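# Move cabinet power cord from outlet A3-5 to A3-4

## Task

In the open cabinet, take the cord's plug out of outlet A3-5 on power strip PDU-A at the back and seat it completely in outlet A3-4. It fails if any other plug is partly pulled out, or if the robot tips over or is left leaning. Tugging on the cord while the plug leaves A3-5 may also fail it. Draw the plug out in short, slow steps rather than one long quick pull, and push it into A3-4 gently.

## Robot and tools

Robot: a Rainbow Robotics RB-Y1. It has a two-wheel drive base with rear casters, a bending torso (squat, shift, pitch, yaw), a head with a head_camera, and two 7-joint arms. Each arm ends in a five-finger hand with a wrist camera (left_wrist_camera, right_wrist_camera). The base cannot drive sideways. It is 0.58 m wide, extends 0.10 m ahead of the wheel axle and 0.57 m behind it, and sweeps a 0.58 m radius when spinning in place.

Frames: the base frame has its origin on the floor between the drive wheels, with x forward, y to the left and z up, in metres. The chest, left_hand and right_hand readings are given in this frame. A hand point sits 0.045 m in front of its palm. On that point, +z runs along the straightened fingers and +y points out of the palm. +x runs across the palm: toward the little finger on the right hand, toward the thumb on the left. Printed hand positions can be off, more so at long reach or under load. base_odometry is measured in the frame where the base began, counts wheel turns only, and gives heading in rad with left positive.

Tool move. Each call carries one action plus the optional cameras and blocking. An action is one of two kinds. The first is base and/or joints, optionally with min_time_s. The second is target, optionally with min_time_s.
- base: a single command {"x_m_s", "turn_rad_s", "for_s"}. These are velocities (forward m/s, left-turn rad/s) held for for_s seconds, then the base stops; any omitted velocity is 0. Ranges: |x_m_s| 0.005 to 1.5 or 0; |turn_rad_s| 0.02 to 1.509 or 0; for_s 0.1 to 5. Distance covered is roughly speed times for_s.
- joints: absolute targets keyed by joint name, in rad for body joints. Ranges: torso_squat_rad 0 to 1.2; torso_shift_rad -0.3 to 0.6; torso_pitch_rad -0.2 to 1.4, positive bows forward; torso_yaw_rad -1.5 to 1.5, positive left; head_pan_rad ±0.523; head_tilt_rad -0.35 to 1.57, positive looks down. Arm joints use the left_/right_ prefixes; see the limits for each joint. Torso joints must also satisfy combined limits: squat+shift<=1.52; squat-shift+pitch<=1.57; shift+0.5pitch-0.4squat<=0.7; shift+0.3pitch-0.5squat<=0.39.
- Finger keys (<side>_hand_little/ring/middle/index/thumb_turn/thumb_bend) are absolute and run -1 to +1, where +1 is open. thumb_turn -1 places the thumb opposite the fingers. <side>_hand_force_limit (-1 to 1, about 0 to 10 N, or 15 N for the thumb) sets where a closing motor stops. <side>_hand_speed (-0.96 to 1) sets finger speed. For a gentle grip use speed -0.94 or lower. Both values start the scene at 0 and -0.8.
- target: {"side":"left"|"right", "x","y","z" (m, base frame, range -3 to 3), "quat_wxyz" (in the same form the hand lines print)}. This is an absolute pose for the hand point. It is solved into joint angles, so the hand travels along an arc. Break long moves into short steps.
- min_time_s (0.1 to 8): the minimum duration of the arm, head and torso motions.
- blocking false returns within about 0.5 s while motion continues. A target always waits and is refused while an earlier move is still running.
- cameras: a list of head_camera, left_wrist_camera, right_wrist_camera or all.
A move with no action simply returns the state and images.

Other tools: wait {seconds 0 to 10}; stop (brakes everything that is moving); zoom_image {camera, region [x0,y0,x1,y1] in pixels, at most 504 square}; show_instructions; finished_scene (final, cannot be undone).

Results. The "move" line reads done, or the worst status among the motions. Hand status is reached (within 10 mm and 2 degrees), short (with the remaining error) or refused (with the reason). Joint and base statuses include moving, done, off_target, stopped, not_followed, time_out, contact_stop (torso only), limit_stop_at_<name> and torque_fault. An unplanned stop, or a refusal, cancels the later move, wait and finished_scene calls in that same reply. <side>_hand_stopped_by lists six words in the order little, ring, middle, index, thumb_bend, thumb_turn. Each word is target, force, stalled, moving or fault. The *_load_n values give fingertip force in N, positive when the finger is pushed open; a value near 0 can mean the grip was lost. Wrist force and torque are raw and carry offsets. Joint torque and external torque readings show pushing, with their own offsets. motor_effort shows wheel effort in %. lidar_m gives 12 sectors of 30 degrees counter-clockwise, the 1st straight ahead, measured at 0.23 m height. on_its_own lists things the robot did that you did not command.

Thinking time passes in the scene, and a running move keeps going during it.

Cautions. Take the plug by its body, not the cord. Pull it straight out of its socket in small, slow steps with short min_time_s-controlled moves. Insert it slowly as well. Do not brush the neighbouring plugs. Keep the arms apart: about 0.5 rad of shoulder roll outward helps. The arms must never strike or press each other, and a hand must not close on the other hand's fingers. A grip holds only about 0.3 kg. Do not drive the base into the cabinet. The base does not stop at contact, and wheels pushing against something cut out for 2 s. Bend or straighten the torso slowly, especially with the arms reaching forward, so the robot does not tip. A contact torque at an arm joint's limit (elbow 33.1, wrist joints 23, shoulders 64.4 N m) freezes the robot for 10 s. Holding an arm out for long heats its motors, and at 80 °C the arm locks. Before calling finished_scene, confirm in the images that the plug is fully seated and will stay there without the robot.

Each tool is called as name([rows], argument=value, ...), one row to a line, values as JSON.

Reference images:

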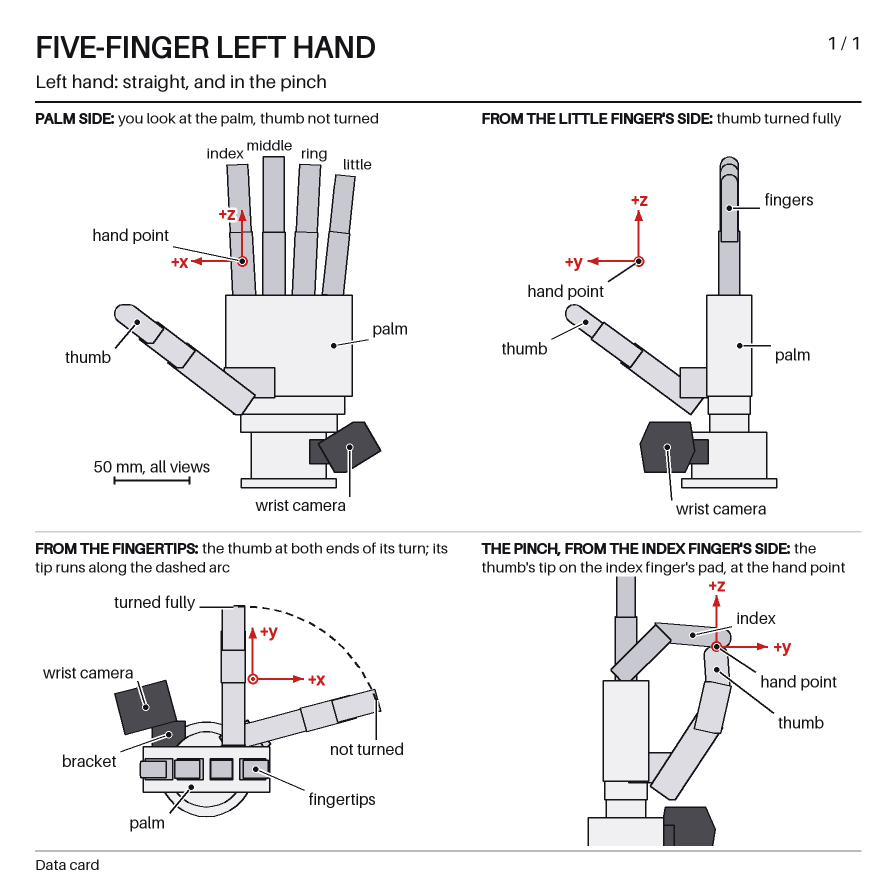

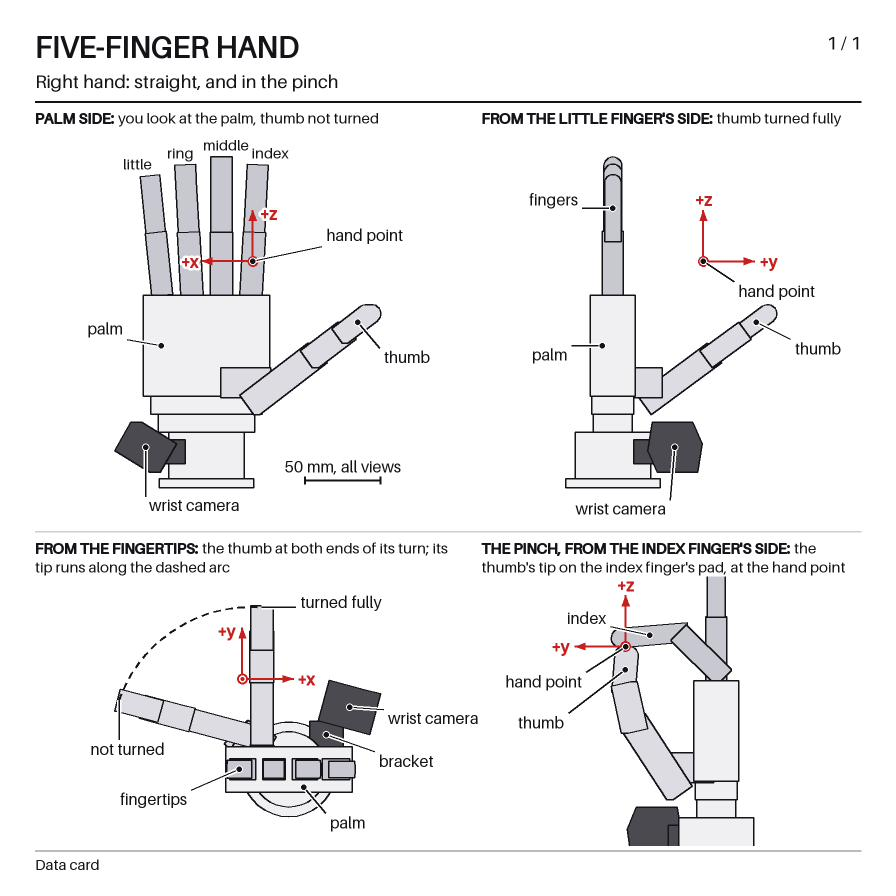

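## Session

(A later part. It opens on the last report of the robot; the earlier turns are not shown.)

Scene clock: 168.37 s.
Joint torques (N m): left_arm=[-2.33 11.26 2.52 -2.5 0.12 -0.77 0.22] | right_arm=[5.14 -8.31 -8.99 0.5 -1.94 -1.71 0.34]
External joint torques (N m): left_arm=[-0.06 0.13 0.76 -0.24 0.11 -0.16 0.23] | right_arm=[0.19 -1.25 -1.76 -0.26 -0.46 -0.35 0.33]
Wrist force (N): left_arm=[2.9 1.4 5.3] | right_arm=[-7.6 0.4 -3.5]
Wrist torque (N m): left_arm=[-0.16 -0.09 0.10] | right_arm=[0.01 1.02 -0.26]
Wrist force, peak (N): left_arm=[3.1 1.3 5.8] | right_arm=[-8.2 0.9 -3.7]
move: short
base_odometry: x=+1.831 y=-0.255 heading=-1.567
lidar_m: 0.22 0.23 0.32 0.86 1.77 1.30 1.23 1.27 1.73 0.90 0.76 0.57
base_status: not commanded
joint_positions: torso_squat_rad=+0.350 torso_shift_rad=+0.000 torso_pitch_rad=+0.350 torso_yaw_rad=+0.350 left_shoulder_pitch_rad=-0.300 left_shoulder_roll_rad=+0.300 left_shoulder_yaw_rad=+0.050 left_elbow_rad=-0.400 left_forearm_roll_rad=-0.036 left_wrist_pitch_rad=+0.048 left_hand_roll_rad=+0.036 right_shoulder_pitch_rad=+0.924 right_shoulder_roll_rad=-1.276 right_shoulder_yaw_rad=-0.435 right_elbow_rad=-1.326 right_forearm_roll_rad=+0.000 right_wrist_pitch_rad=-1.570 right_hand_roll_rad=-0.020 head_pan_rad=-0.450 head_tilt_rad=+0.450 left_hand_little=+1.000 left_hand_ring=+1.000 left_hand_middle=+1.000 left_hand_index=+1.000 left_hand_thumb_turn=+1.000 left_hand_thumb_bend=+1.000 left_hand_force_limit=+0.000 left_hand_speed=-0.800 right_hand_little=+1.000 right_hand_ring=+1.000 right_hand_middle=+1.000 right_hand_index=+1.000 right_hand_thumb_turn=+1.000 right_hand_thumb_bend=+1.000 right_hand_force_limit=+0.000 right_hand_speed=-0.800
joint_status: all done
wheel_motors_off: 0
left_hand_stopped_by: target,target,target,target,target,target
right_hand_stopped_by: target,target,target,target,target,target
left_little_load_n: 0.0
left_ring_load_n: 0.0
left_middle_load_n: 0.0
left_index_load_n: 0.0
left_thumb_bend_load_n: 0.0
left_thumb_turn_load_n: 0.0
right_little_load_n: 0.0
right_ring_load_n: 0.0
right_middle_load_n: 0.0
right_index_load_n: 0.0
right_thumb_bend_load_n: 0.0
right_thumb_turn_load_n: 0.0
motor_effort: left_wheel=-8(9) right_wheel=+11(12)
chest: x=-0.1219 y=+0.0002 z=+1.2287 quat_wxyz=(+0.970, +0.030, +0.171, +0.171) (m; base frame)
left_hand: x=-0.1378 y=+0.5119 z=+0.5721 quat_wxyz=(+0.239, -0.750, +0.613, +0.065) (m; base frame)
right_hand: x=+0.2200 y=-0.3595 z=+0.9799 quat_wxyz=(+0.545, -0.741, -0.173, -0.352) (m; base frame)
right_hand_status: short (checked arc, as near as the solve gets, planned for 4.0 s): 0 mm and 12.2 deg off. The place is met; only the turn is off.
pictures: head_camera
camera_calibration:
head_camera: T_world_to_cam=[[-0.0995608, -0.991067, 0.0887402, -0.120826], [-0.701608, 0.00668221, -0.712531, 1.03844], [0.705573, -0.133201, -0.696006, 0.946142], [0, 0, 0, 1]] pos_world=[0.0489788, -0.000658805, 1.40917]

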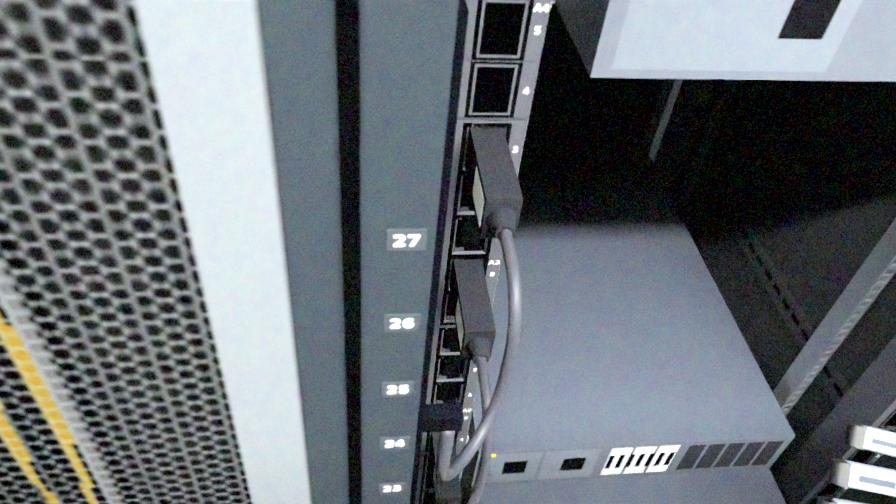

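move(target={"side": "right", "x": 0.36, "y": -0.27, "z": 0.97, "quat_wxyz": [0.623, -0.677, -0.204, -0.3346]}, min_time_s=3, cameras=["head_camera", "right_wrist_camera"])

Scene clock: 173.67 s.
Joint torques (N m): left_arm=[-2.18 11.31 2.22 -2.65 0.09 -0.62 0.08] | right_arm=[-5.46 -20.09 -6.34 0.41 -2.07 -1.23 -0.37]
External joint torques (N m): left_arm=[0.09 0.18 0.46 -0.38 0.08 -0.01 0.08] | right_arm=[-1.17 -0.41 1.05 0.61 -0.39 -0.11 -0.38]
Wrist force (N): left_arm=[3.0 1.6 5.3] | right_arm=[-8.6 0.5 -4.5]
Wrist torque (N m): left_arm=[-0.13 -0.11 0.09] | right_arm=[0.08 1.19 -0.41]
Wrist force, peak (N): left_arm=[3.1 1.0 5.9] | right_arm=[-9.0 0.3 -5.1]
move: short
base_odometry: x=+1.831 y=-0.255 heading=-1.567
lidar_m: 0.22 0.23 0.32 0.86 1.77 1.29 1.23 1.27 1.74 0.91 0.77 0.57
base_status: not commanded
joint_positions: torso_squat_rad=+0.350 torso_shift_rad=+0.000 torso_pitch_rad=+0.350 torso_yaw_rad=+0.350 left_shoulder_pitch_rad=-0.300 left_shoulder_roll_rad=+0.300 left_shoulder_yaw_rad=+0.050 left_elbow_rad=-0.400 left_forearm_roll_rad=-0.036 left_wrist_pitch_rad=+0.048 left_hand_roll_rad=+0.036 right_shoulder_pitch_rad=-0.035 right_shoulder_roll_rad=-1.387 right_shoulder_yaw_rad=+0.205 right_elbow_rad=-0.961 right_forearm_roll_rad=+0.000 right_wrist_pitch_rad=-1.570 right_hand_roll_rad=-0.196 head_pan_rad=-0.450 head_tilt_rad=+0.450 left_hand_little=+1.000 left_hand_ring=+1.000 left_hand_middle=+1.000 left_hand_index=+1.000 left_hand_thumb_turn=+1.000 left_hand_thumb_bend=+1.000 left_hand_force_limit=+0.000 left_hand_speed=-0.800 right_hand_little=+1.000 right_hand_ring=+1.000 right_hand_middle=+1.000 right_hand_index=+1.000 right_hand_thumb_turn=+1.000 right_hand_thumb_bend=+1.000 right_hand_force_limit=+0.000 right_hand_speed=-0.800
joint_status: all done
wheel_motors_off: 0
left_hand_stopped_by: target,target,target,target,target,target
right_hand_stopped_by: target,target,target,target,target,target
left_little_load_n: 0.0
left_ring_load_n: 0.0
left_middle_load_n: 0.0
left_index_load_n: 0.0
left_thumb_bend_load_n: 0.0
left_thumb_turn_load_n: 0.0
right_little_load_n: 0.0
right_ring_load_n: 0.0
right_middle_load_n: 0.0
right_index_load_n: 0.0
right_thumb_bend_load_n: 0.0
right_thumb_turn_load_n: -0.5
motor_effort: left_wheel=-8(9) right_wheel=+12(12)
chest: x=-0.1219 y=+0.0002 z=+1.2287 quat_wxyz=(+0.970, +0.030, +0.171, +0.171) (m; base frame)
left_hand: x=-0.1378 y=+0.5119 z=+0.5721 quat_wxyz=(+0.239, -0.750, +0.613, +0.065) (m; base frame)
right_hand: x=+0.3598 y=-0.2696 z=+0.9701 quat_wxyz=(+0.607, -0.690, -0.195, -0.342) (m; base frame)
right_hand_status: short (checked arc, as near as the solve gets, planned for 3.0 s): 0 mm and 2.7 deg off. The place is met; only the turn is off.
pictures: head_camera, right_wrist_camera
camera_calibration:
head_camera: T_world_to_cam=[[-0.0995608, -0.991067, 0.0887402, -0.120826], [-0.701608, 0.00668221, -0.712531, 1.03844], [0.705573, -0.133201, -0.696006, 0.946142], [0, 0, 0, 1]] pos_world=[0.0489788, -0.000658805, 1.40917]
right_wrist_camera: T_world_to_cam=[[0.847279, -0.203498, -0.490618, 0.113672], [-0.529922, -0.386574, -0.754813, 0.825459], [-0.0360578, 0.899527, -0.435374, 0.796088], [0, 0, 0, 1]] pos_world=[0.369822, -0.373869, 1.02543]

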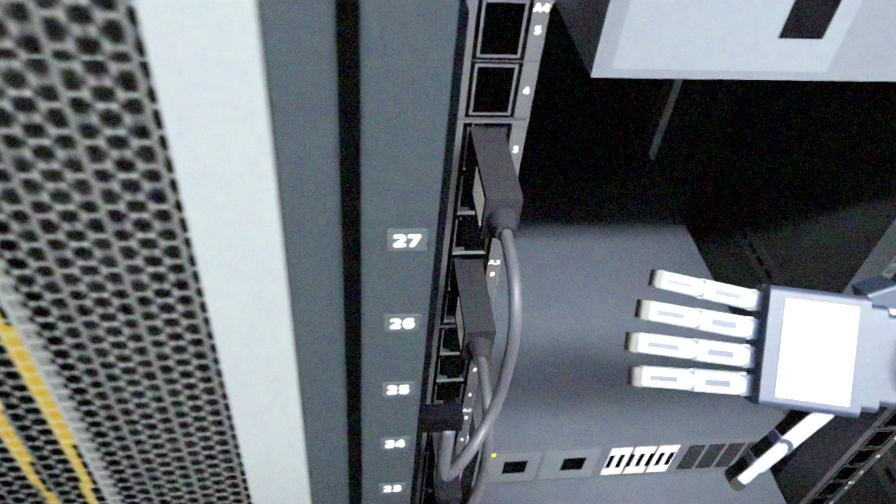

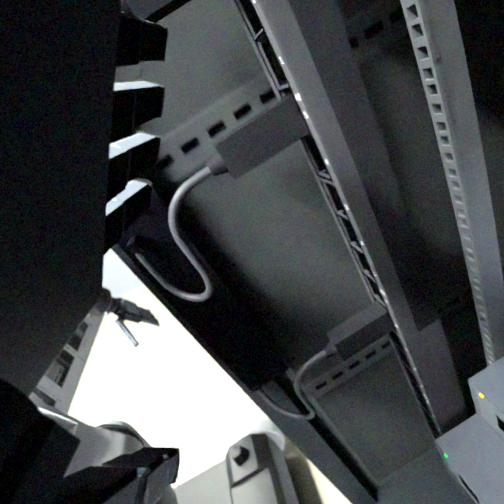

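move(joints={"right_hand_thumb_turn": -1, "right_hand_speed": 0}, cameras=[])

move(target={"side": "right", "x": 0.3985, "y": -0.216, "z": 0.967, "quat_wxyz": [0.623, -0.677, -0.204, -0.3346]}, min_time_s=2.5, cameras=["head_camera", "right_wrist_camera"])

Scene clock: 180.17 s.
Joint torques (N m): left_arm=[-2.52 11.44 2.01 -2.6 0.02 -0.62 0.12] | right_arm=[-5.26 -20.02 -6.26 0.22 -2.08 -1.2 -0.36]
External joint torques (N m): left_arm=[-0.25 0.32 0.25 -0.34 0.01 -0.02 0.13] | right_arm=[-0.96 -0.34 1.15 0.42 -0.4 -0.09 -0.38]
Wrist force (N): left_arm=[2.9 1.7 5.6] | right_arm=[-8.2 0.5 -4.7]
Wrist torque (N m): left_arm=[-0.13 -0.08 0.09] | right_arm=[0.08 1.12 -0.37]
Wrist force, peak (N): left_arm=[2.7 1.1 6.1] | right_arm=[-8.3 0.9 -5.4]
move: done
base_odometry: x=+1.831 y=-0.255 heading=-1.567
lidar_m: 0.22 0.23 0.32 0.86 1.77 1.30 1.22 1.27 1.72 0.90 0.77 0.57
base_status: not commanded
joint_positions: torso_squat_rad=+0.350 torso_shift_rad=+0.000 torso_pitch_rad=+0.350 torso_yaw_rad=+0.350 left_shoulder_pitch_rad=-0.300 left_shoulder_roll_rad=+0.300 left_shoulder_yaw_rad=+0.050 left_elbow_rad=-0.400 left_forearm_roll_rad=-0.036 left_wrist_pitch_rad=+0.048 left_hand_roll_rad=+0.036 right_shoulder_pitch_rad=-0.035 right_shoulder_roll_rad=-1.387 right_shoulder_yaw_rad=+0.205 right_elbow_rad=-0.961 right_forearm_roll_rad=+0.000 right_wrist_pitch_rad=-1.570 right_hand_roll_rad=-0.196 head_pan_rad=-0.450 head_tilt_rad=+0.450 left_hand_little=+1.000 left_hand_ring=+1.000 left_hand_middle=+1.000 left_hand_index=+1.000 left_hand_thumb_turn=+1.000 left_hand_thumb_bend=+1.000 left_hand_force_limit=+0.000 left_hand_speed=-0.800 right_hand_little=+1.000 right_hand_ring=+1.000 right_hand_middle=+1.000 right_hand_index=+1.000 right_hand_thumb_turn=-1.000 right_hand_thumb_bend=+1.000 right_hand_force_limit=+0.000 right_hand_speed=+0.000
joint_status: all done
wheel_motors_off: 0
left_hand_stopped_by: target,target,target,target,target,target
right_hand_stopped_by: target,target,target,target,target,target
left_little_load_n: 0.0
left_ring_load_n: 0.0
left_middle_load_n: 0.0
left_index_load_n: 0.0
left_thumb_bend_load_n: 0.0
left_thumb_turn_load_n: 0.0
right_little_load_n: 0.0
right_ring_load_n: 0.0
right_middle_load_n: 0.0
right_index_load_n: -0.5
right_thumb_bend_load_n: 0.0
right_thumb_turn_load_n: 0.0
motor_effort: left_wheel=-9(9) right_wheel=+12(12)
chest: x=-0.1219 y=+0.0002 z=+1.2287 quat_wxyz=(+0.970, +0.030, +0.171, +0.171) (m; base frame)
left_hand: x=-0.1378 y=+0.5119 z=+0.5721 quat_wxyz=(+0.239, -0.750, +0.613, +0.065) (m; base frame)
right_hand: x=+0.3598 y=-0.2696 z=+0.9701 quat_wxyz=(+0.607, -0.690, -0.195, -0.342) (m; base frame)
pictures: none
No camera images: "cameras" was empty.

Scene clock: 183.00 s.
Joint torques (N m): left_arm=[-2.49 11.35 2.02 -2.66 0.12 -0.62 0.15] | right_arm=[-9.27 -18.14 -6.32 -0.93 -1.92 -0.84 -0.28]
External joint torques (N m): left_arm=[-0.22 0.23 0.26 -0.39 0.1 -0.01 0.15] | right_arm=[-1.79 1.61 1.07 0.46 -0.16 0.14 -0.31]
Wrist force (N): left_arm=[3.0 1.6 5.6] | right_arm=[-7.6 -0.1 -4.6]
Wrist torque (N m): left_arm=[-0.15 -0.08 0.09] | right_arm=[-0.01 1.02 -0.37]
Wrist force, peak (N): left_arm=[3.0 1.5 5.9] | right_arm=[-8.5 0.8 -5.2]
move: done
base_odometry: x=+1.831 y=-0.255 heading=-1.567
lidar_m: 0.22 0.23 0.32 0.87 1.77 1.29 1.23 1.27 1.73 0.89 0.77 0.57
base_status: not commanded
joint_positions: torso_squat_rad=+0.350 torso_shift_rad=+0.000 torso_pitch_rad=+0.350 torso_yaw_rad=+0.350 left_shoulder_pitch_rad=-0.300 left_shoulder_roll_rad=+0.300 left_shoulder_yaw_rad=+0.050 left_elbow_rad=-0.400 left_forearm_roll_rad=-0.036 left_wrist_pitch_rad=+0.048 left_hand_roll_rad=+0.036 right_shoulder_pitch_rad=-0.313 right_shoulder_roll_rad=-1.297 right_shoulder_yaw_rad=+0.305 right_elbow_rad=-0.893 right_forearm_roll_rad=+0.115 right_wrist_pitch_rad=-1.518 right_hand_roll_rad=-0.282 head_pan_rad=-0.450 head_tilt_rad=+0.450 left_hand_little=+1.000 left_hand_ring=+1.000 left_hand_middle=+1.000 left_hand_index=+1.000 left_hand_thumb_turn=+1.000 left_hand_thumb_bend=+1.000 left_hand_force_limit=+0.000 left_hand_speed=-0.800 right_hand_little=+1.000 right_hand_ring=+1.000 right_hand_middle=+1.000 right_hand_index=+1.000 right_hand_thumb_turn=-1.000 right_hand_thumb_bend=+1.000 right_hand_force_limit=+0.000 right_hand_speed=+0.000
joint_status: all done
wheel_motors_off: 0
left_hand_stopped_by: target,target,target,target,target,target
right_hand_stopped_by: target,target,target,target,target,target
left_little_load_n: 0.0
left_ring_load_n: 0.0
left_middle_load_n: 0.0
left_index_load_n: 0.0
left_thumb_bend_load_n: 0.0
left_thumb_turn_load_n: 0.0
right_little_load_n: 0.0
right_ring_load_n: -0.5
right_middle_load_n: 0.0
right_index_load_n: -0.5
right_thumb_bend_load_n: 0.0
right_thumb_turn_load_n: 0.0
motor_effort: left_wheel=-8(9) right_wheel=+12(12)
chest: x=-0.1219 y=+0.0002 z=+1.2287 quat_wxyz=(+0.970, +0.030, +0.171, +0.171) (m; base frame)
left_hand: x=-0.1378 y=+0.5119 z=+0.5721 quat_wxyz=(+0.239, -0.750, +0.613, +0.065) (m; base frame)
right_hand: x=+0.3983 y=-0.2159 z=+0.9671 quat_wxyz=(+0.622, -0.678, -0.204, -0.335) (m; base frame)
right_hand_status: reached (checked arc, planned for 2.5 s): 0 mm and 0.1 deg off.
pictures: head_camera, right_wrist_camera
camera_calibration:
head_camera: T_world_to_cam=[[-0.0995608, -0.991067, 0.0887402, -0.120826], [-0.701608, 0.00668221, -0.712531, 1.03844], [0.705573, -0.133201, -0.696006, 0.946142], [0, 0, 0, 1]] pos_world=[0.0489788, -0.000658805, 1.40917]
right_wrist_camera: T_world_to_cam=[[0.85492, -0.160084, -0.493441, 0.0996223], [-0.51445, -0.383982, -0.766746, 0.870243], [-0.0667286, 0.909358, -0.410629, 0.738307], [0, 0, 0, 1]] pos_world=[0.411793, -0.32128, 1.01958]

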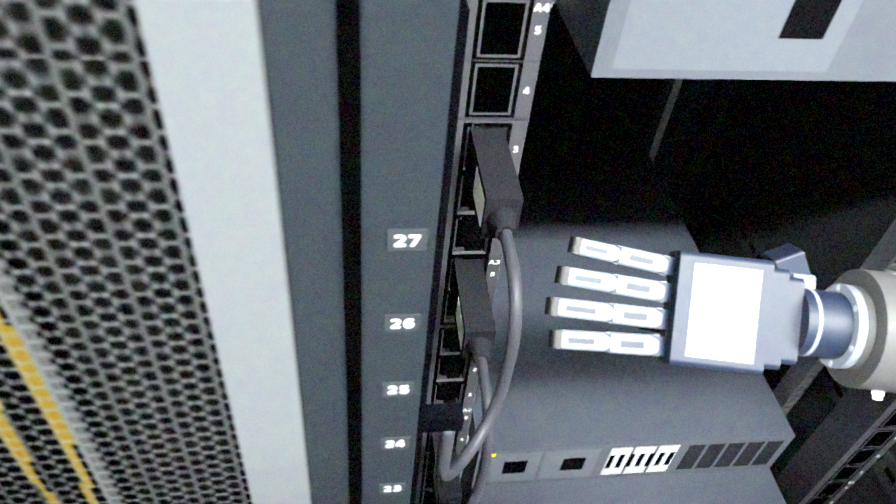

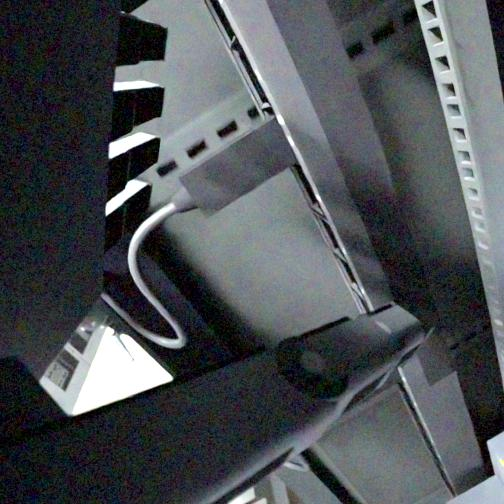

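zoom_image(camera="right_wrist_camera", region=[150, 90, 330, 270])

Scaled by 2.800 from the camera's 504x504 image, which has a finer 720x720 frame.

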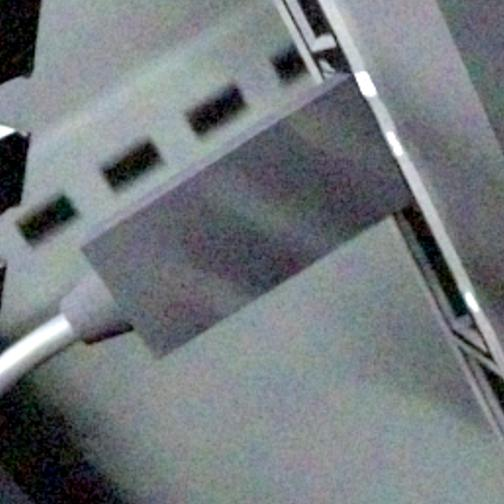

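zoom_image(camera="right_wrist_camera", region=[80, 0, 260, 220])

zoom_image(camera="head_camera", region=[540, 220, 700, 380])

Scaled by 2.291 from the camera's 504x504 image, which has a finer 720x720 frame.

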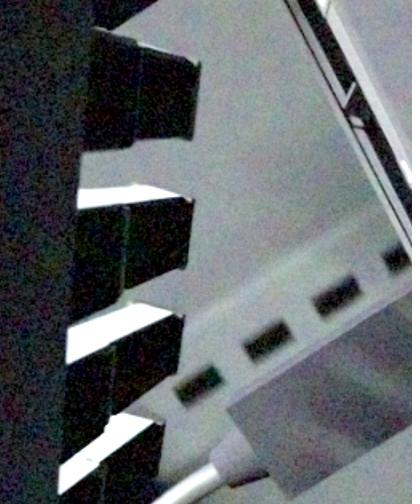

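Scaled by 3.150 from the camera's 896x504 image, which has a finer 1280x720 frame.

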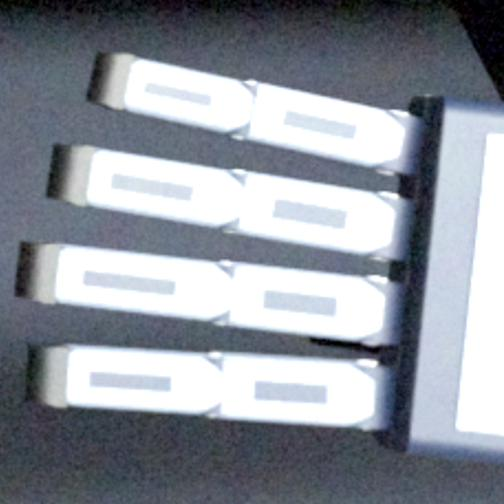

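move(target={"side": "right", "x": 0.3995, "y": -0.155, "z": 0.978, "quat_wxyz": [0.623, -0.677, -0.204, -0.3346]}, min_time_s=2.5, cameras=["head_camera", "right_wrist_camera"])

Scene clock: 207.30 s.
Joint torques (N m): left_arm=[-2.2 11.34 2.65 -2.51 0.21 -0.59 0.29] | right_arm=[-7.33 -18.75 -10.83 -3.05 -2.19 -0.6 -0.39]
External joint torques (N m): left_arm=[0.06 0.21 0.89 -0.24 0.2 0.02 0.3] | right_arm=[0.82 -0.7 -2.23 -0.76 -0.52 0.36 -0.42]
Wrist force (N): left_arm=[2.9 1.4 5.4] | right_arm=[-7.2 0.9 -4.1]
Wrist torque (N m): left_arm=[-0.16 -0.07 0.10] | right_arm=[0.12 1.00 -0.30]
Wrist force, peak (N): left_arm=[3.3 1.3 5.7] | right_arm=[-8.4 1.0 -5.5]
move: done
base_odometry: x=+1.831 y=-0.255 heading=-1.567
lidar_m: 0.22 0.23 0.32 0.86 1.76 1.29 1.23 1.27 1.73 0.90 0.76 0.57
base_status: not commanded
joint_positions: torso_squat_rad=+0.350 torso_shift_rad=+0.000 torso_pitch_rad=+0.350 torso_yaw_rad=+0.350 left_shoulder_pitch_rad=-0.300 left_shoulder_roll_rad=+0.300 left_shoulder_yaw_rad=+0.050 left_elbow_rad=-0.400 left_forearm_roll_rad=-0.036 left_wrist_pitch_rad=+0.048 left_hand_roll_rad=+0.036 right_shoulder_pitch_rad=-0.259 right_shoulder_roll_rad=-1.316 right_shoulder_yaw_rad=+0.288 right_elbow_rad=-1.185 right_forearm_roll_rad=+0.095 right_wrist_pitch_rad=-1.278 right_hand_roll_rad=-0.294 head_pan_rad=-0.450 head_tilt_rad=+0.450 left_hand_little=+1.000 left_hand_ring=+1.000 left_hand_middle=+1.000 left_hand_index=+1.000 left_hand_thumb_turn=+1.000 left_hand_thumb_bend=+1.000 left_hand_force_limit=+0.000 left_hand_speed=-0.800 right_hand_little=+1.000 right_hand_ring=+1.000 right_hand_middle=+1.000 right_hand_index=+1.000 right_hand_thumb_turn=-1.000 right_hand_thumb_bend=+1.000 right_hand_force_limit=+0.000 right_hand_speed=+0.000
joint_status: all done
wheel_motors_off: 0
left_hand_stopped_by: target,target,target,target,target,target
right_hand_stopped_by: target,target,target,target,target,target
left_little_load_n: 0.0
left_ring_load_n: 0.0
left_middle_load_n: 0.0
left_index_load_n: 0.0
left_thumb_bend_load_n: 0.0
left_thumb_turn_load_n: 0.0
right_little_load_n: 0.0
right_ring_load_n: 0.0
right_middle_load_n: 0.0
right_index_load_n: 0.0
right_thumb_bend_load_n: 0.0
right_thumb_turn_load_n: 0.0
motor_effort: left_wheel=-8(9) right_wheel=+12(12)
chest: x=-0.1219 y=+0.0002 z=+1.2287 quat_wxyz=(+0.970, +0.030, +0.171, +0.171) (m; base frame)
left_hand: x=-0.1378 y=+0.5119 z=+0.5721 quat_wxyz=(+0.239, -0.750, +0.613, +0.065) (m; base frame)
right_hand: x=+0.3986 y=-0.1550 z=+0.9779 quat_wxyz=(+0.628, -0.673, -0.207, -0.331) (m; base frame)
right_hand_status: reached (checked arc, planned for 2.5 s): 1 mm and 0.9 deg off.
pictures: head_camera, right_wrist_camera
camera_calibration:
head_camera: T_world_to_cam=[[-0.0995608, -0.991067, 0.0887402, -0.120826], [-0.701608, 0.00668221, -0.712531, 1.03844], [0.705573, -0.133201, -0.696006, 0.946142], [0, 0, 0, 1]] pos_world=[0.0489788, -0.000658805, 1.40917]
right_wrist_camera: T_world_to_cam=[[0.856472, -0.142269, -0.496201, 0.119275], [-0.509702, -0.385057, -0.769373, 0.902568], [-0.0816075, 0.911861, -0.402305, 0.685464], [0, 0, 0, 1]] pos_world=[0.413824, -0.260539, 1.02936]

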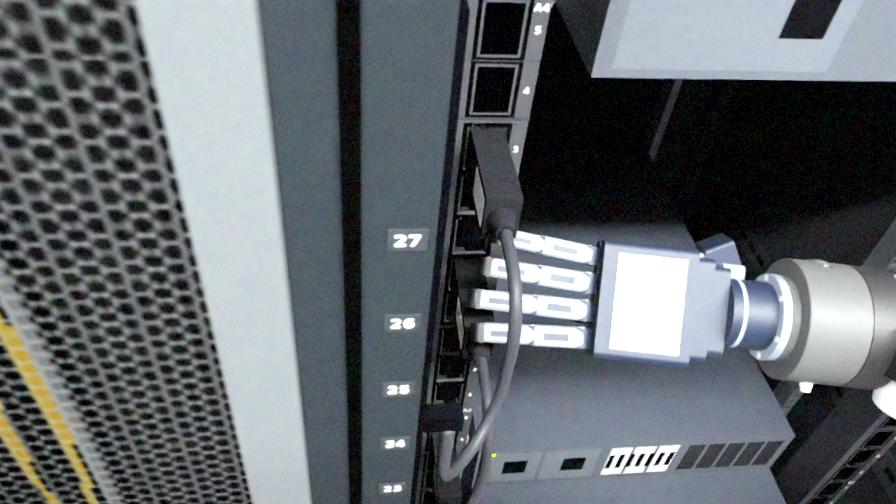

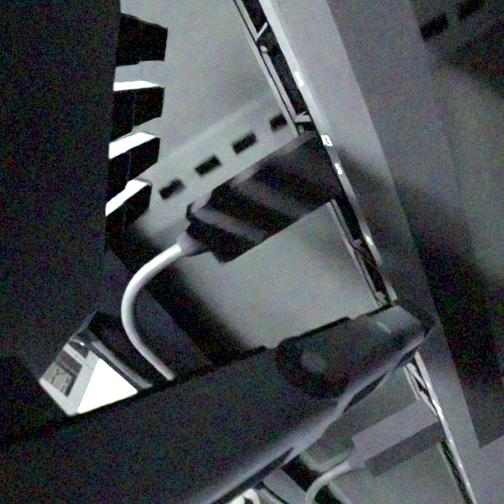

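zoom_image(camera="right_wrist_camera", region=[170, 100, 370, 300])

zoom_image(camera="head_camera", region=[430, 220, 590, 380])

Scaled by 2.520 from the camera's 504x504 image, which has a finer 720x720 frame.

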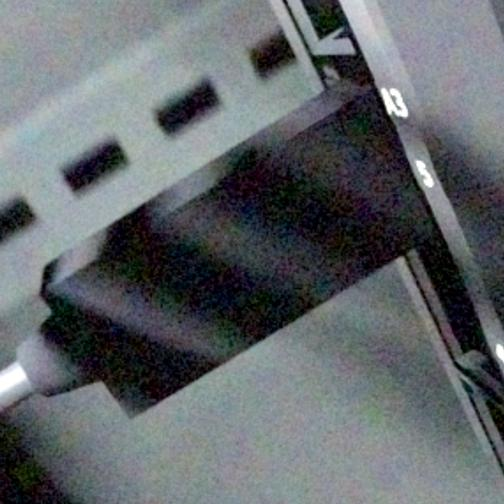

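Scaled by 3.150 from the camera's 896x504 image, which has a finer 1280x720 frame.

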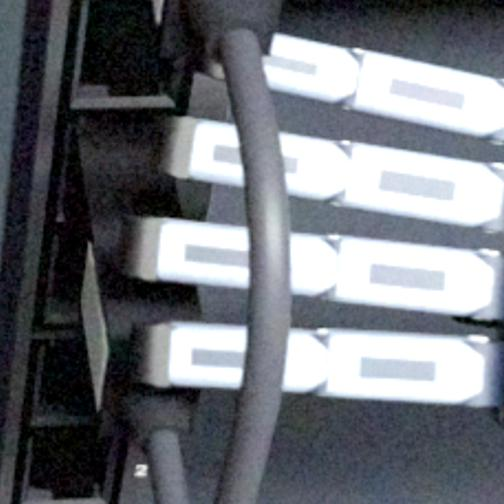

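move(target={"side": "right", "x": 0.4125, "y": -0.096, "z": 0.979, "quat_wxyz": [0.623, -0.677, -0.204, -0.3346]}, min_time_s=2.5, cameras=["head_camera", "right_wrist_camera"])

Scene clock: 217.73 s.
Joint torques (N m): left_arm=[-2.25 11.61 2.09 -2.49 0.07 -0.75 0.18] | right_arm=[-11.17 -15.01 -7.75 -4.03 -1.73 -0.64 -0.39]
External joint torques (N m): left_arm=[0.02 0.48 0.33 -0.22 0.05 -0.15 0.19] | right_arm=[-1.47 1.5 1.31 -0.76 -0.19 0.25 -0.42]
Wrist force (N): left_arm=[2.8 1.5 5.8] | right_arm=[-8.2 0.8 -4.5]
Wrist torque (N m): left_arm=[-0.17 -0.06 0.09] | right_arm=[0.12 1.16 -0.35]
Wrist force, peak (N): left_arm=[3.2 1.7 5.9] | right_arm=[-8.1 0.7 -5.4]
move: done
base_odometry: x=+1.831 y=-0.255 heading=-1.567
lidar_m: 0.22 0.23 0.31 0.87 1.77 1.29 1.23 1.27 1.73 0.91 0.77 0.58
base_status: not commanded
joint_positions: torso_squat_rad=+0.350 torso_shift_rad=+0.000 torso_pitch_rad=+0.350 torso_yaw_rad=+0.350 left_shoulder_pitch_rad=-0.300 left_shoulder_roll_rad=+0.300 left_shoulder_yaw_rad=+0.050 left_elbow_rad=-0.400 left_forearm_roll_rad=-0.036 left_wrist_pitch_rad=+0.048 left_hand_roll_rad=+0.036 right_shoulder_pitch_rad=-0.340 right_shoulder_roll_rad=-1.272 right_shoulder_yaw_rad=+0.333 right_elbow_rad=-1.323 right_forearm_roll_rad=+0.141 right_wrist_pitch_rad=-1.070 right_hand_roll_rad=-0.328 head_pan_rad=-0.450 head_tilt_rad=+0.450 left_hand_little=+1.000 left_hand_ring=+1.000 left_hand_middle=+1.000 left_hand_index=+1.000 left_hand_thumb_turn=+1.000 left_hand_thumb_bend=+1.000 left_hand_force_limit=+0.000 left_hand_speed=-0.800 right_hand_little=+1.000 right_hand_ring=+1.000 right_hand_middle=+1.000 right_hand_index=+1.000 right_hand_thumb_turn=-1.000 right_hand_thumb_bend=+1.000 right_hand_force_limit=+0.000 right_hand_speed=+0.000
joint_status: all done
wheel_motors_off: 0
left_hand_stopped_by: target,target,target,target,target,target
right_hand_stopped_by: target,target,target,target,target,target
left_little_load_n: 0.0
left_ring_load_n: 0.0
left_middle_load_n: 0.0
left_index_load_n: 0.0
left_thumb_bend_load_n: 0.0
left_thumb_turn_load_n: 0.0
right_little_load_n: 0.0
right_ring_load_n: 0.0
right_middle_load_n: 0.0
right_index_load_n: 0.0
right_thumb_bend_load_n: 0.0
right_thumb_turn_load_n: 0.0
motor_effort: left_wheel=-8(9) right_wheel=+12(12)
chest: x=-0.1219 y=+0.0002 z=+1.2287 quat_wxyz=(+0.970, +0.030, +0.171, +0.171) (m; base frame)
left_hand: x=-0.1378 y=+0.5119 z=+0.5721 quat_wxyz=(+0.239, -0.750, +0.613, +0.065) (m; base frame)
right_hand: x=+0.4122 y=-0.0966 z=+0.9794 quat_wxyz=(+0.623, -0.677, -0.204, -0.335) (m; base frame)
right_hand_status: reached (checked arc, planned for 2.5 s): 1 mm and 0.1 deg off.
pictures: head_camera, right_wrist_camera
camera_calibration:
head_camera: T_world_to_cam=[[-0.0995608, -0.991067, 0.0887402, -0.120826], [-0.701608, 0.00668221, -0.712531, 1.03844], [0.705573, -0.133201, -0.696006, 0.946142], [0, 0, 0, 1]] pos_world=[0.0489788, -0.000658805, 1.40917]
right_wrist_camera: T_world_to_cam=[[0.855683, -0.156948, -0.493126, 0.112465], [-0.512929, -0.383581, -0.767964, 0.933213], [-0.0686236, 0.910073, -0.408727, 0.63477], [0, 0, 0, 1]] pos_world=[0.425998, -0.202073, 1.03158]

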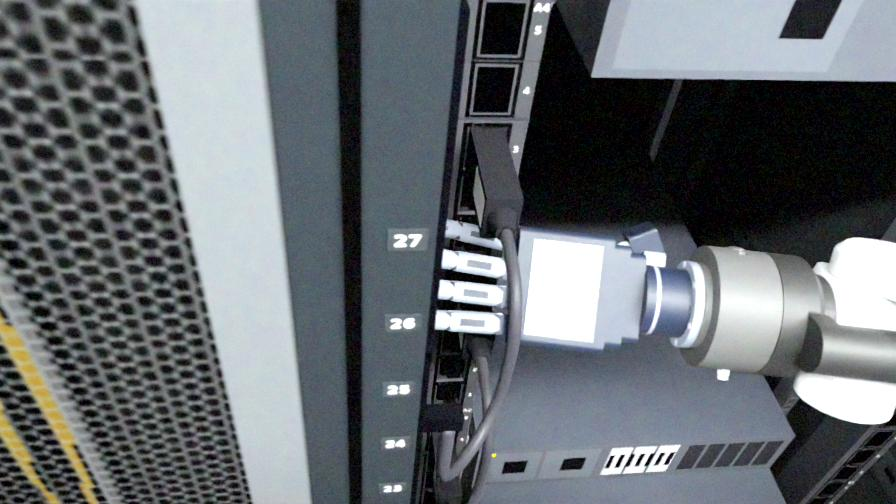

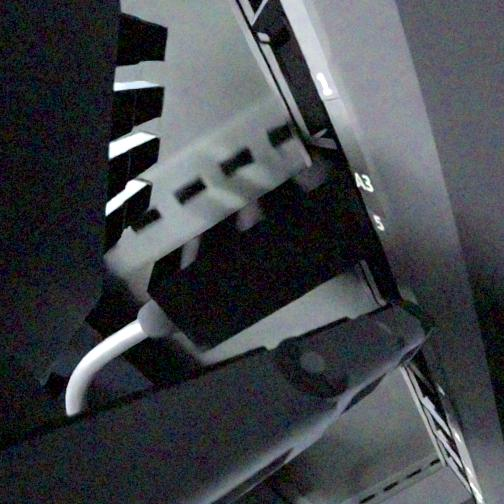

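zoom_image(camera="right_wrist_camera", region=[100, 130, 400, 430])

zoom_image(camera="head_camera", region=[420, 220, 560, 360])

Scaled by 1.680 from the camera's 504x504 image, which has a finer 720x720 frame.

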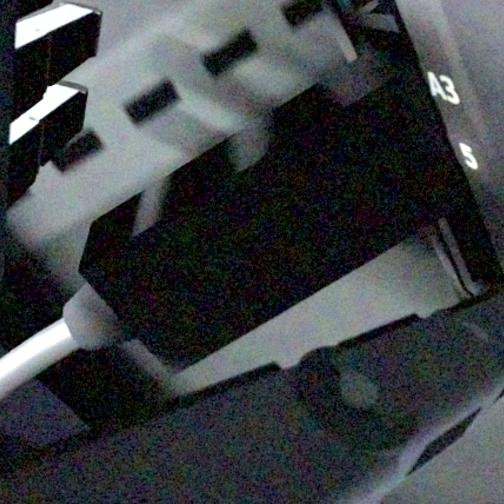

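Scaled by 3.600 from the camera's 896x504 image, which has a finer 1280x720 frame.

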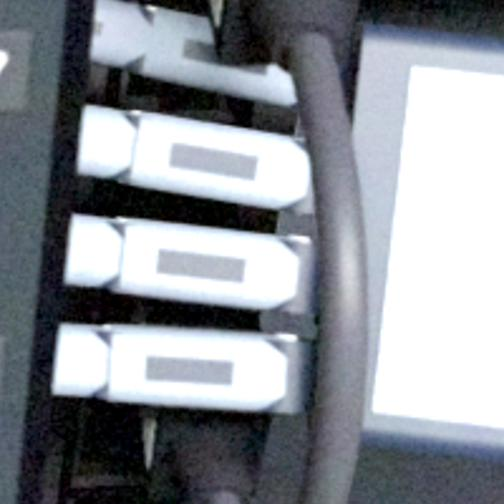

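move(joints={"right_hand_index": 0.2, "right_hand_middle": 0.2, "right_hand_thumb_bend": 0.5, "right_hand_speed": -0.6}, cameras=["head_camera", "right_wrist_camera"])

Scene clock: 230.83 s.
Joint torques (N m): left_arm=[-1.96 11.3 2.62 -2.75 0.07 -0.72 0.15] | right_arm=[-11.08 -14.83 -8.13 -4.29 -1.65 -0.66 -0.37]
External joint torques (N m): left_arm=[0.31 0.17 0.86 -0.48 0.06 -0.12 0.16] | right_arm=[-1.38 1.68 0.94 -1.01 -0.11 0.23 -0.4]
Wrist force (N): left_arm=[2.9 1.5 5.2] | right_arm=[-7.9 0.2 -4.0]
Wrist torque (N m): left_arm=[-0.17 -0.08 0.10] | right_arm=[0.00 1.09 -0.40]
Wrist force, peak (N): left_arm=[3.3 1.5 5.7] | right_arm=[-8.6 0.4 -4.9]
move: done
base_odometry: x=+1.831 y=-0.255 heading=-1.567
lidar_m: 0.22 0.23 0.33 0.87 1.76 1.28 1.22 1.28 1.73 0.91 0.76 0.57
base_status: not commanded
joint_positions: torso_squat_rad=+0.350 torso_shift_rad=+0.000 torso_pitch_rad=+0.350 torso_yaw_rad=+0.350 left_shoulder_pitch_rad=-0.300 left_shoulder_roll_rad=+0.300 left_shoulder_yaw_rad=+0.050 left_elbow_rad=-0.400 left_forearm_roll_rad=-0.036 left_wrist_pitch_rad=+0.048 left_hand_roll_rad=+0.036 right_shoulder_pitch_rad=-0.340 right_shoulder_roll_rad=-1.272 right_shoulder_yaw_rad=+0.333 right_elbow_rad=-1.323 right_forearm_roll_rad=+0.141 right_wrist_pitch_rad=-1.070 right_hand_roll_rad=-0.328 head_pan_rad=-0.450 head_tilt_rad=+0.450 left_hand_little=+1.000 left_hand_ring=+1.000 left_hand_middle=+1.000 left_hand_index=+1.000 left_hand_thumb_turn=+1.000 left_hand_thumb_bend=+1.000 left_hand_force_limit=+0.000 left_hand_speed=-0.800 right_hand_little=+1.000 right_hand_ring=+1.000 right_hand_middle=+0.200 right_hand_index=+0.200 right_hand_thumb_turn=-1.000 right_hand_thumb_bend=+0.500 right_hand_force_limit=+0.000 right_hand_speed=-0.600
joint_status: all done
wheel_motors_off: 0
left_hand_stopped_by: target,target,target,target,target,target
right_hand_stopped_by: target,target,target,target,target,target
left_little_load_n: 0.0
left_ring_load_n: 0.0
left_middle_load_n: 0.0
left_index_load_n: 0.0
left_thumb_bend_load_n: 0.0
left_thumb_turn_load_n: 0.0
right_little_load_n: 0.0
right_ring_load_n: -0.5
right_middle_load_n: 0.0
right_index_load_n: 0.0
right_thumb_bend_load_n: 0.0
right_thumb_turn_load_n: 0.0
motor_effort: left_wheel=-9(9) right_wheel=+12(12)
chest: x=-0.1219 y=+0.0002 z=+1.2287 quat_wxyz=(+0.970, +0.030, +0.171, +0.171) (m; base frame)
left_hand: x=-0.1378 y=+0.5119 z=+0.5721 quat_wxyz=(+0.239, -0.750, +0.613, +0.065) (m; base frame)
right_hand: x=+0.4122 y=-0.0966 z=+0.9794 quat_wxyz=(+0.623, -0.677, -0.204, -0.335) (m; base frame)
pictures: head_camera, right_wrist_camera
camera_calibration:
head_camera: T_world_to_cam=[[-0.0995608, -0.991067, 0.0887402, -0.120826], [-0.701608, 0.00668221, -0.712531, 1.03844], [0.705573, -0.133201, -0.696006, 0.946142], [0, 0, 0, 1]] pos_world=[0.0489788, -0.000658805, 1.40917]
right_wrist_camera: T_world_to_cam=[[0.855727, -0.156916, -0.49306, 0.112385], [-0.512856, -0.383596, -0.768006, 0.933222], [-0.0686235, 0.910072, -0.408729, 0.634772], [0, 0, 0, 1]] pos_world=[0.425998, -0.202073, 1.03158]

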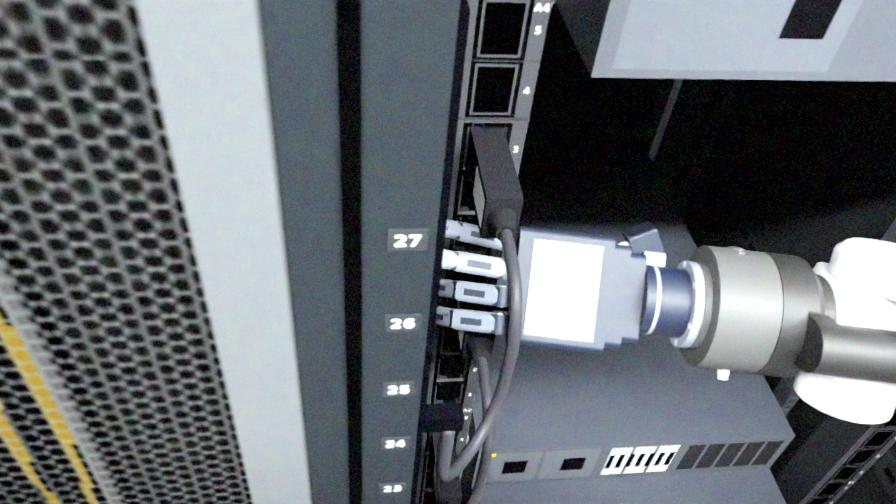

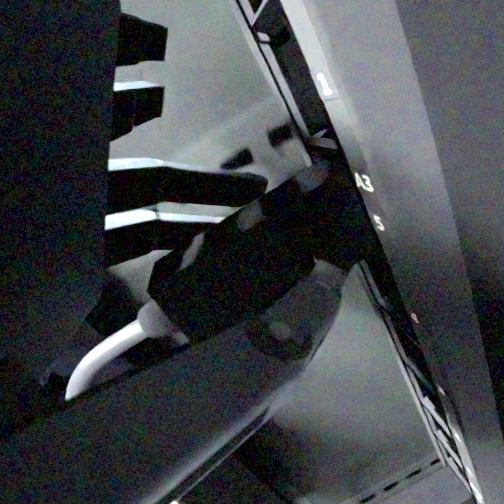

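move(joints={"right_hand_index": -0.4, "right_hand_middle": -0.4, "right_hand_thumb_bend": -0.2, "right_hand_speed": -0.94, "right_hand_force_limit": -0.4}, cameras=["head_camera", "right_wrist_camera"])

Scene clock: 235.97 s.
Joint torques (N m): left_arm=[-2.06 11.36 2.45 -2.63 0.17 -0.73 0.12] | right_arm=[-11.24 -15.83 -8.28 -2.96 -1.72 -0.72 -0.36]
External joint torques (N m): left_arm=[0.21 0.24 0.69 -0.36 0.16 -0.12 0.12] | right_arm=[-1.54 0.69 0.78 0.32 -0.17 0.17 -0.39]
Wrist force (N): left_arm=[3.0 1.3 5.3] | right_arm=[-9.0 -0.5 -2.0]
Wrist torque (N m): left_arm=[-0.18 -0.10 0.10] | right_arm=[-0.06 1.13 -0.39]
Wrist force, peak (N): left_arm=[3.3 1.6 5.8] | right_arm=[-9.0 0.8 -4.8]
move: off_target
base_odometry: x=+1.831 y=-0.255 heading=-1.567
lidar_m: 0.22 0.23 0.32 0.87 1.77 1.30 1.23 1.28 1.73 0.91 0.77 0.57
base_status: not commanded
joint_positions: torso_squat_rad=+0.350 torso_shift_rad=+0.000 torso_pitch_rad=+0.350 torso_yaw_rad=+0.350 left_shoulder_pitch_rad=-0.300 left_shoulder_roll_rad=+0.300 left_shoulder_yaw_rad=+0.050 left_elbow_rad=-0.400 left_forearm_roll_rad=-0.036 left_wrist_pitch_rad=+0.048 left_hand_roll_rad=+0.036 right_shoulder_pitch_rad=-0.340 right_shoulder_roll_rad=-1.272 right_shoulder_yaw_rad=+0.333 right_elbow_rad=-1.323 right_forearm_roll_rad=+0.141 right_wrist_pitch_rad=-1.070 right_hand_roll_rad=-0.328 head_pan_rad=-0.450 head_tilt_rad=+0.450 left_hand_little=+1.000 left_hand_ring=+1.000 left_hand_middle=+1.000 left_hand_index=+1.000 left_hand_thumb_turn=+1.000 left_hand_thumb_bend=+1.000 left_hand_force_limit=+0.000 left_hand_speed=-0.800 right_hand_little=+1.000 right_hand_ring=+1.000 right_hand_middle=+0.027 right_hand_index=-0.002 right_hand_thumb_turn=-1.000 right_hand_thumb_bend=+0.401 right_hand_force_limit=-0.400 right_hand_speed=-0.940
joint_status: right_hand_middle off_target (ended at +0.027, target -0.400); right_hand_index off_target (ended at -0.002, target -0.400); right_hand_thumb_bend off_target (ended at +0.401, target -0.200); the others done
wheel_motors_off: 0
left_hand_stopped_by: target,target,target,target,target,target
right_hand_stopped_by: target,target,force,force,force,target
left_little_load_n: 0.0
left_ring_load_n: 0.0
left_middle_load_n: 0.0
left_index_load_n: 0.0
left_thumb_bend_load_n: 0.0
left_thumb_turn_load_n: 0.0
right_little_load_n: 0.0
right_ring_load_n: 0.0
right_middle_load_n: 1.5
right_index_load_n: 3.5
right_thumb_bend_load_n: 5.5
right_thumb_turn_load_n: 0.0
motor_effort: left_wheel=-7(9) right_wheel=+11(12)
chest: x=-0.1219 y=+0.0002 z=+1.2287 quat_wxyz=(+0.970, +0.030, +0.171, +0.171) (m; base frame)
left_hand: x=-0.1378 y=+0.5119 z=+0.5721 quat_wxyz=(+0.239, -0.750, +0.613, +0.065) (m; base frame)
right_hand: x=+0.4122 y=-0.0964 z=+0.9795 quat_wxyz=(+0.623, -0.676, -0.204, -0.335) (m; base frame)
pictures: head_camera, right_wrist_camera
camera_calibration:
head_camera: T_world_to_cam=[[-0.0995608, -0.991067, 0.0887402, -0.120826], [-0.701608, 0.00668221, -0.712531, 1.03844], [0.705573, -0.133201, -0.696006, 0.946142], [0, 0, 0, 1]] pos_world=[0.0489788, -0.000658805, 1.40917]
right_wrist_camera: T_world_to_cam=[[0.855793, -0.156547, -0.493064, 0.112601], [-0.51272, -0.383474, -0.768157, 0.933447], [-0.0688243, 0.910187, -0.408439, 0.634433], [0, 0, 0, 1]] pos_world=[0.425899, -0.201873, 1.03168]

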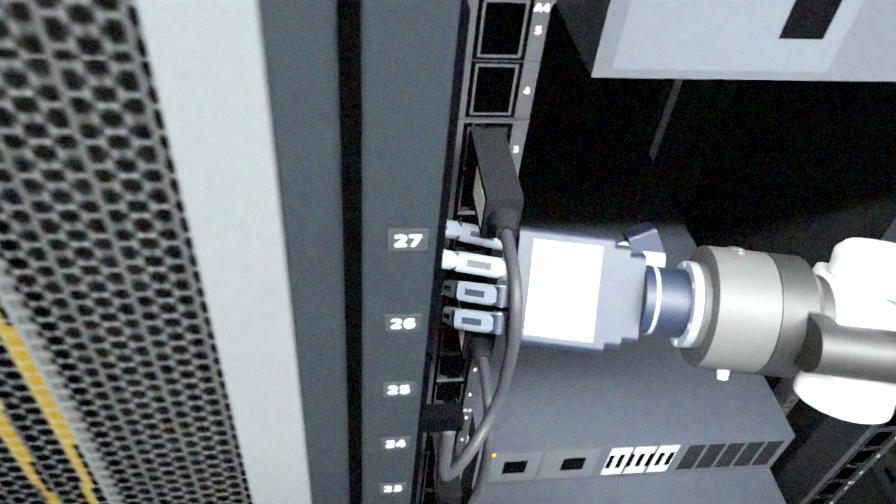

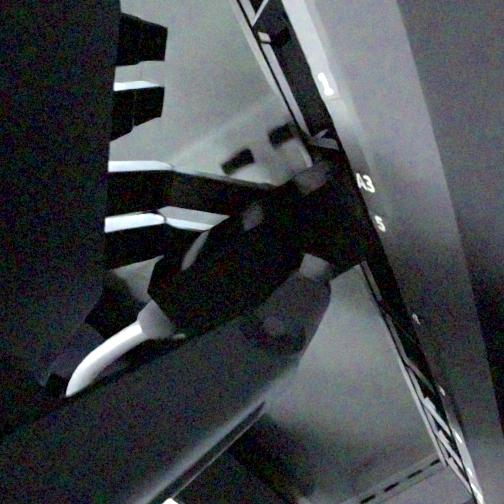

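move(joints={"right_hand_index": -0.7, "right_hand_middle": -0.7, "right_hand_thumb_bend": -0.7, "right_hand_force_limit": 0.9}, cameras=["right_wrist_camera"])

Scene clock: 239.53 s.
Joint torques (N m): left_arm=[-2.67 11.44 2.16 -2.55 0.13 -0.79 0.02] | right_arm=[-10.11 -15.53 -8.62 -1.73 -1.77 -0.38 -0.24]
External joint torques (N m): left_arm=[-0.4 0.32 0.4 -0.29 0.11 -0.18 0.03] | right_arm=[-0.41 0.98 0.45 1.55 -0.23 0.51 -0.27]
Wrist force (N): left_arm=[2.8 1.5 5.8] | right_arm=[-8.6 -2.2 0.3]
Wrist torque (N m): left_arm=[-0.18 -0.08 0.10] | right_arm=[-0.17 0.90 -0.43]
Wrist force, peak (N): left_arm=[2.9 1.8 5.8] | right_arm=[-10.1 -2.2 0.0]
move: off_target
base_odometry: x=+1.831 y=-0.255 heading=-1.567
lidar_m: 0.22 0.23 0.32 0.86 1.77 1.29 1.23 1.27 1.73 0.90 0.77 0.58
base_status: not commanded
joint_positions: torso_squat_rad=+0.350 torso_shift_rad=+0.000 torso_pitch_rad=+0.350 torso_yaw_rad=+0.350 left_shoulder_pitch_rad=-0.300 left_shoulder_roll_rad=+0.300 left_shoulder_yaw_rad=+0.050 left_elbow_rad=-0.400 left_forearm_roll_rad=-0.036 left_wrist_pitch_rad=+0.048 left_hand_roll_rad=+0.036 right_shoulder_pitch_rad=-0.340 right_shoulder_roll_rad=-1.272 right_shoulder_yaw_rad=+0.333 right_elbow_rad=-1.324 right_forearm_roll_rad=+0.141 right_wrist_pitch_rad=-1.070 right_hand_roll_rad=-0.328 head_pan_rad=-0.450 head_tilt_rad=+0.450 left_hand_little=+1.000 left_hand_ring=+1.000 left_hand_middle=+1.000 left_hand_index=+1.000 left_hand_thumb_turn=+1.000 left_hand_thumb_bend=+1.000 left_hand_force_limit=+0.000 left_hand_speed=-0.800 right_hand_little=+1.000 right_hand_ring=+1.000 right_hand_middle=+0.002 right_hand_index=-0.038 right_hand_thumb_turn=-1.000 right_hand_thumb_bend=+0.395 right_hand_force_limit=+0.900 right_hand_speed=-0.940
joint_status: right_hand_middle off_target (ended at +0.002, target -0.700); right_hand_index off_target (ended at -0.038, target -0.700); right_hand_thumb_bend off_target (ended at +0.395, target -0.700); the others done
wheel_motors_off: 0
left_hand_stopped_by: target,target,target,target,target,target
right_hand_stopped_by: target,target,force,force,force,target
left_little_load_n: 0.0
left_ring_load_n: 0.0
left_middle_load_n: 0.0
left_index_load_n: 0.0
left_thumb_bend_load_n: 0.0
left_thumb_turn_load_n: 0.0
right_little_load_n: 0.0
right_ring_load_n: 0.0
right_middle_load_n: 9.0
right_index_load_n: 10.0
right_thumb_bend_load_n: 16.0
right_thumb_turn_load_n: -1.5
motor_effort: left_wheel=-9(9) right_wheel=+12(12)
chest: x=-0.1219 y=+0.0002 z=+1.2287 quat_wxyz=(+0.970, +0.030, +0.171, +0.171) (m; base frame)
left_hand: x=-0.1378 y=+0.5119 z=+0.5721 quat_wxyz=(+0.239, -0.750, +0.613, +0.065) (m; base frame)
right_hand: x=+0.4121 y=-0.0963 z=+0.9795 quat_wxyz=(+0.624, -0.676, -0.204, -0.335) (m; base frame)
pictures: right_wrist_camera
camera_calibration:
right_wrist_camera: T_world_to_cam=[[0.85588, -0.15608, -0.493061, 0.112686], [-0.512535, -0.383407, -0.768314, 0.933621], [-0.0691247, 0.910295, -0.408147, 0.634098], [0, 0, 0, 1]] pos_world=[0.425899, -0.201672, 1.03168]

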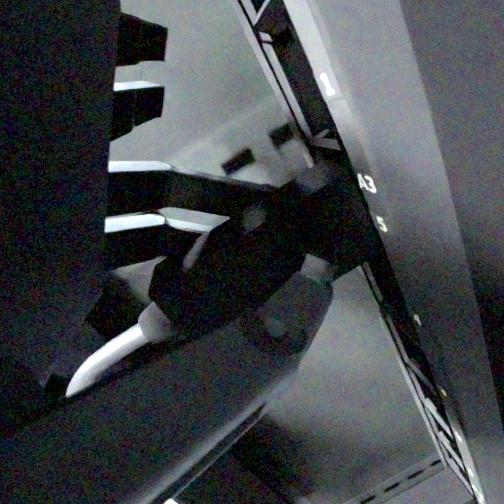

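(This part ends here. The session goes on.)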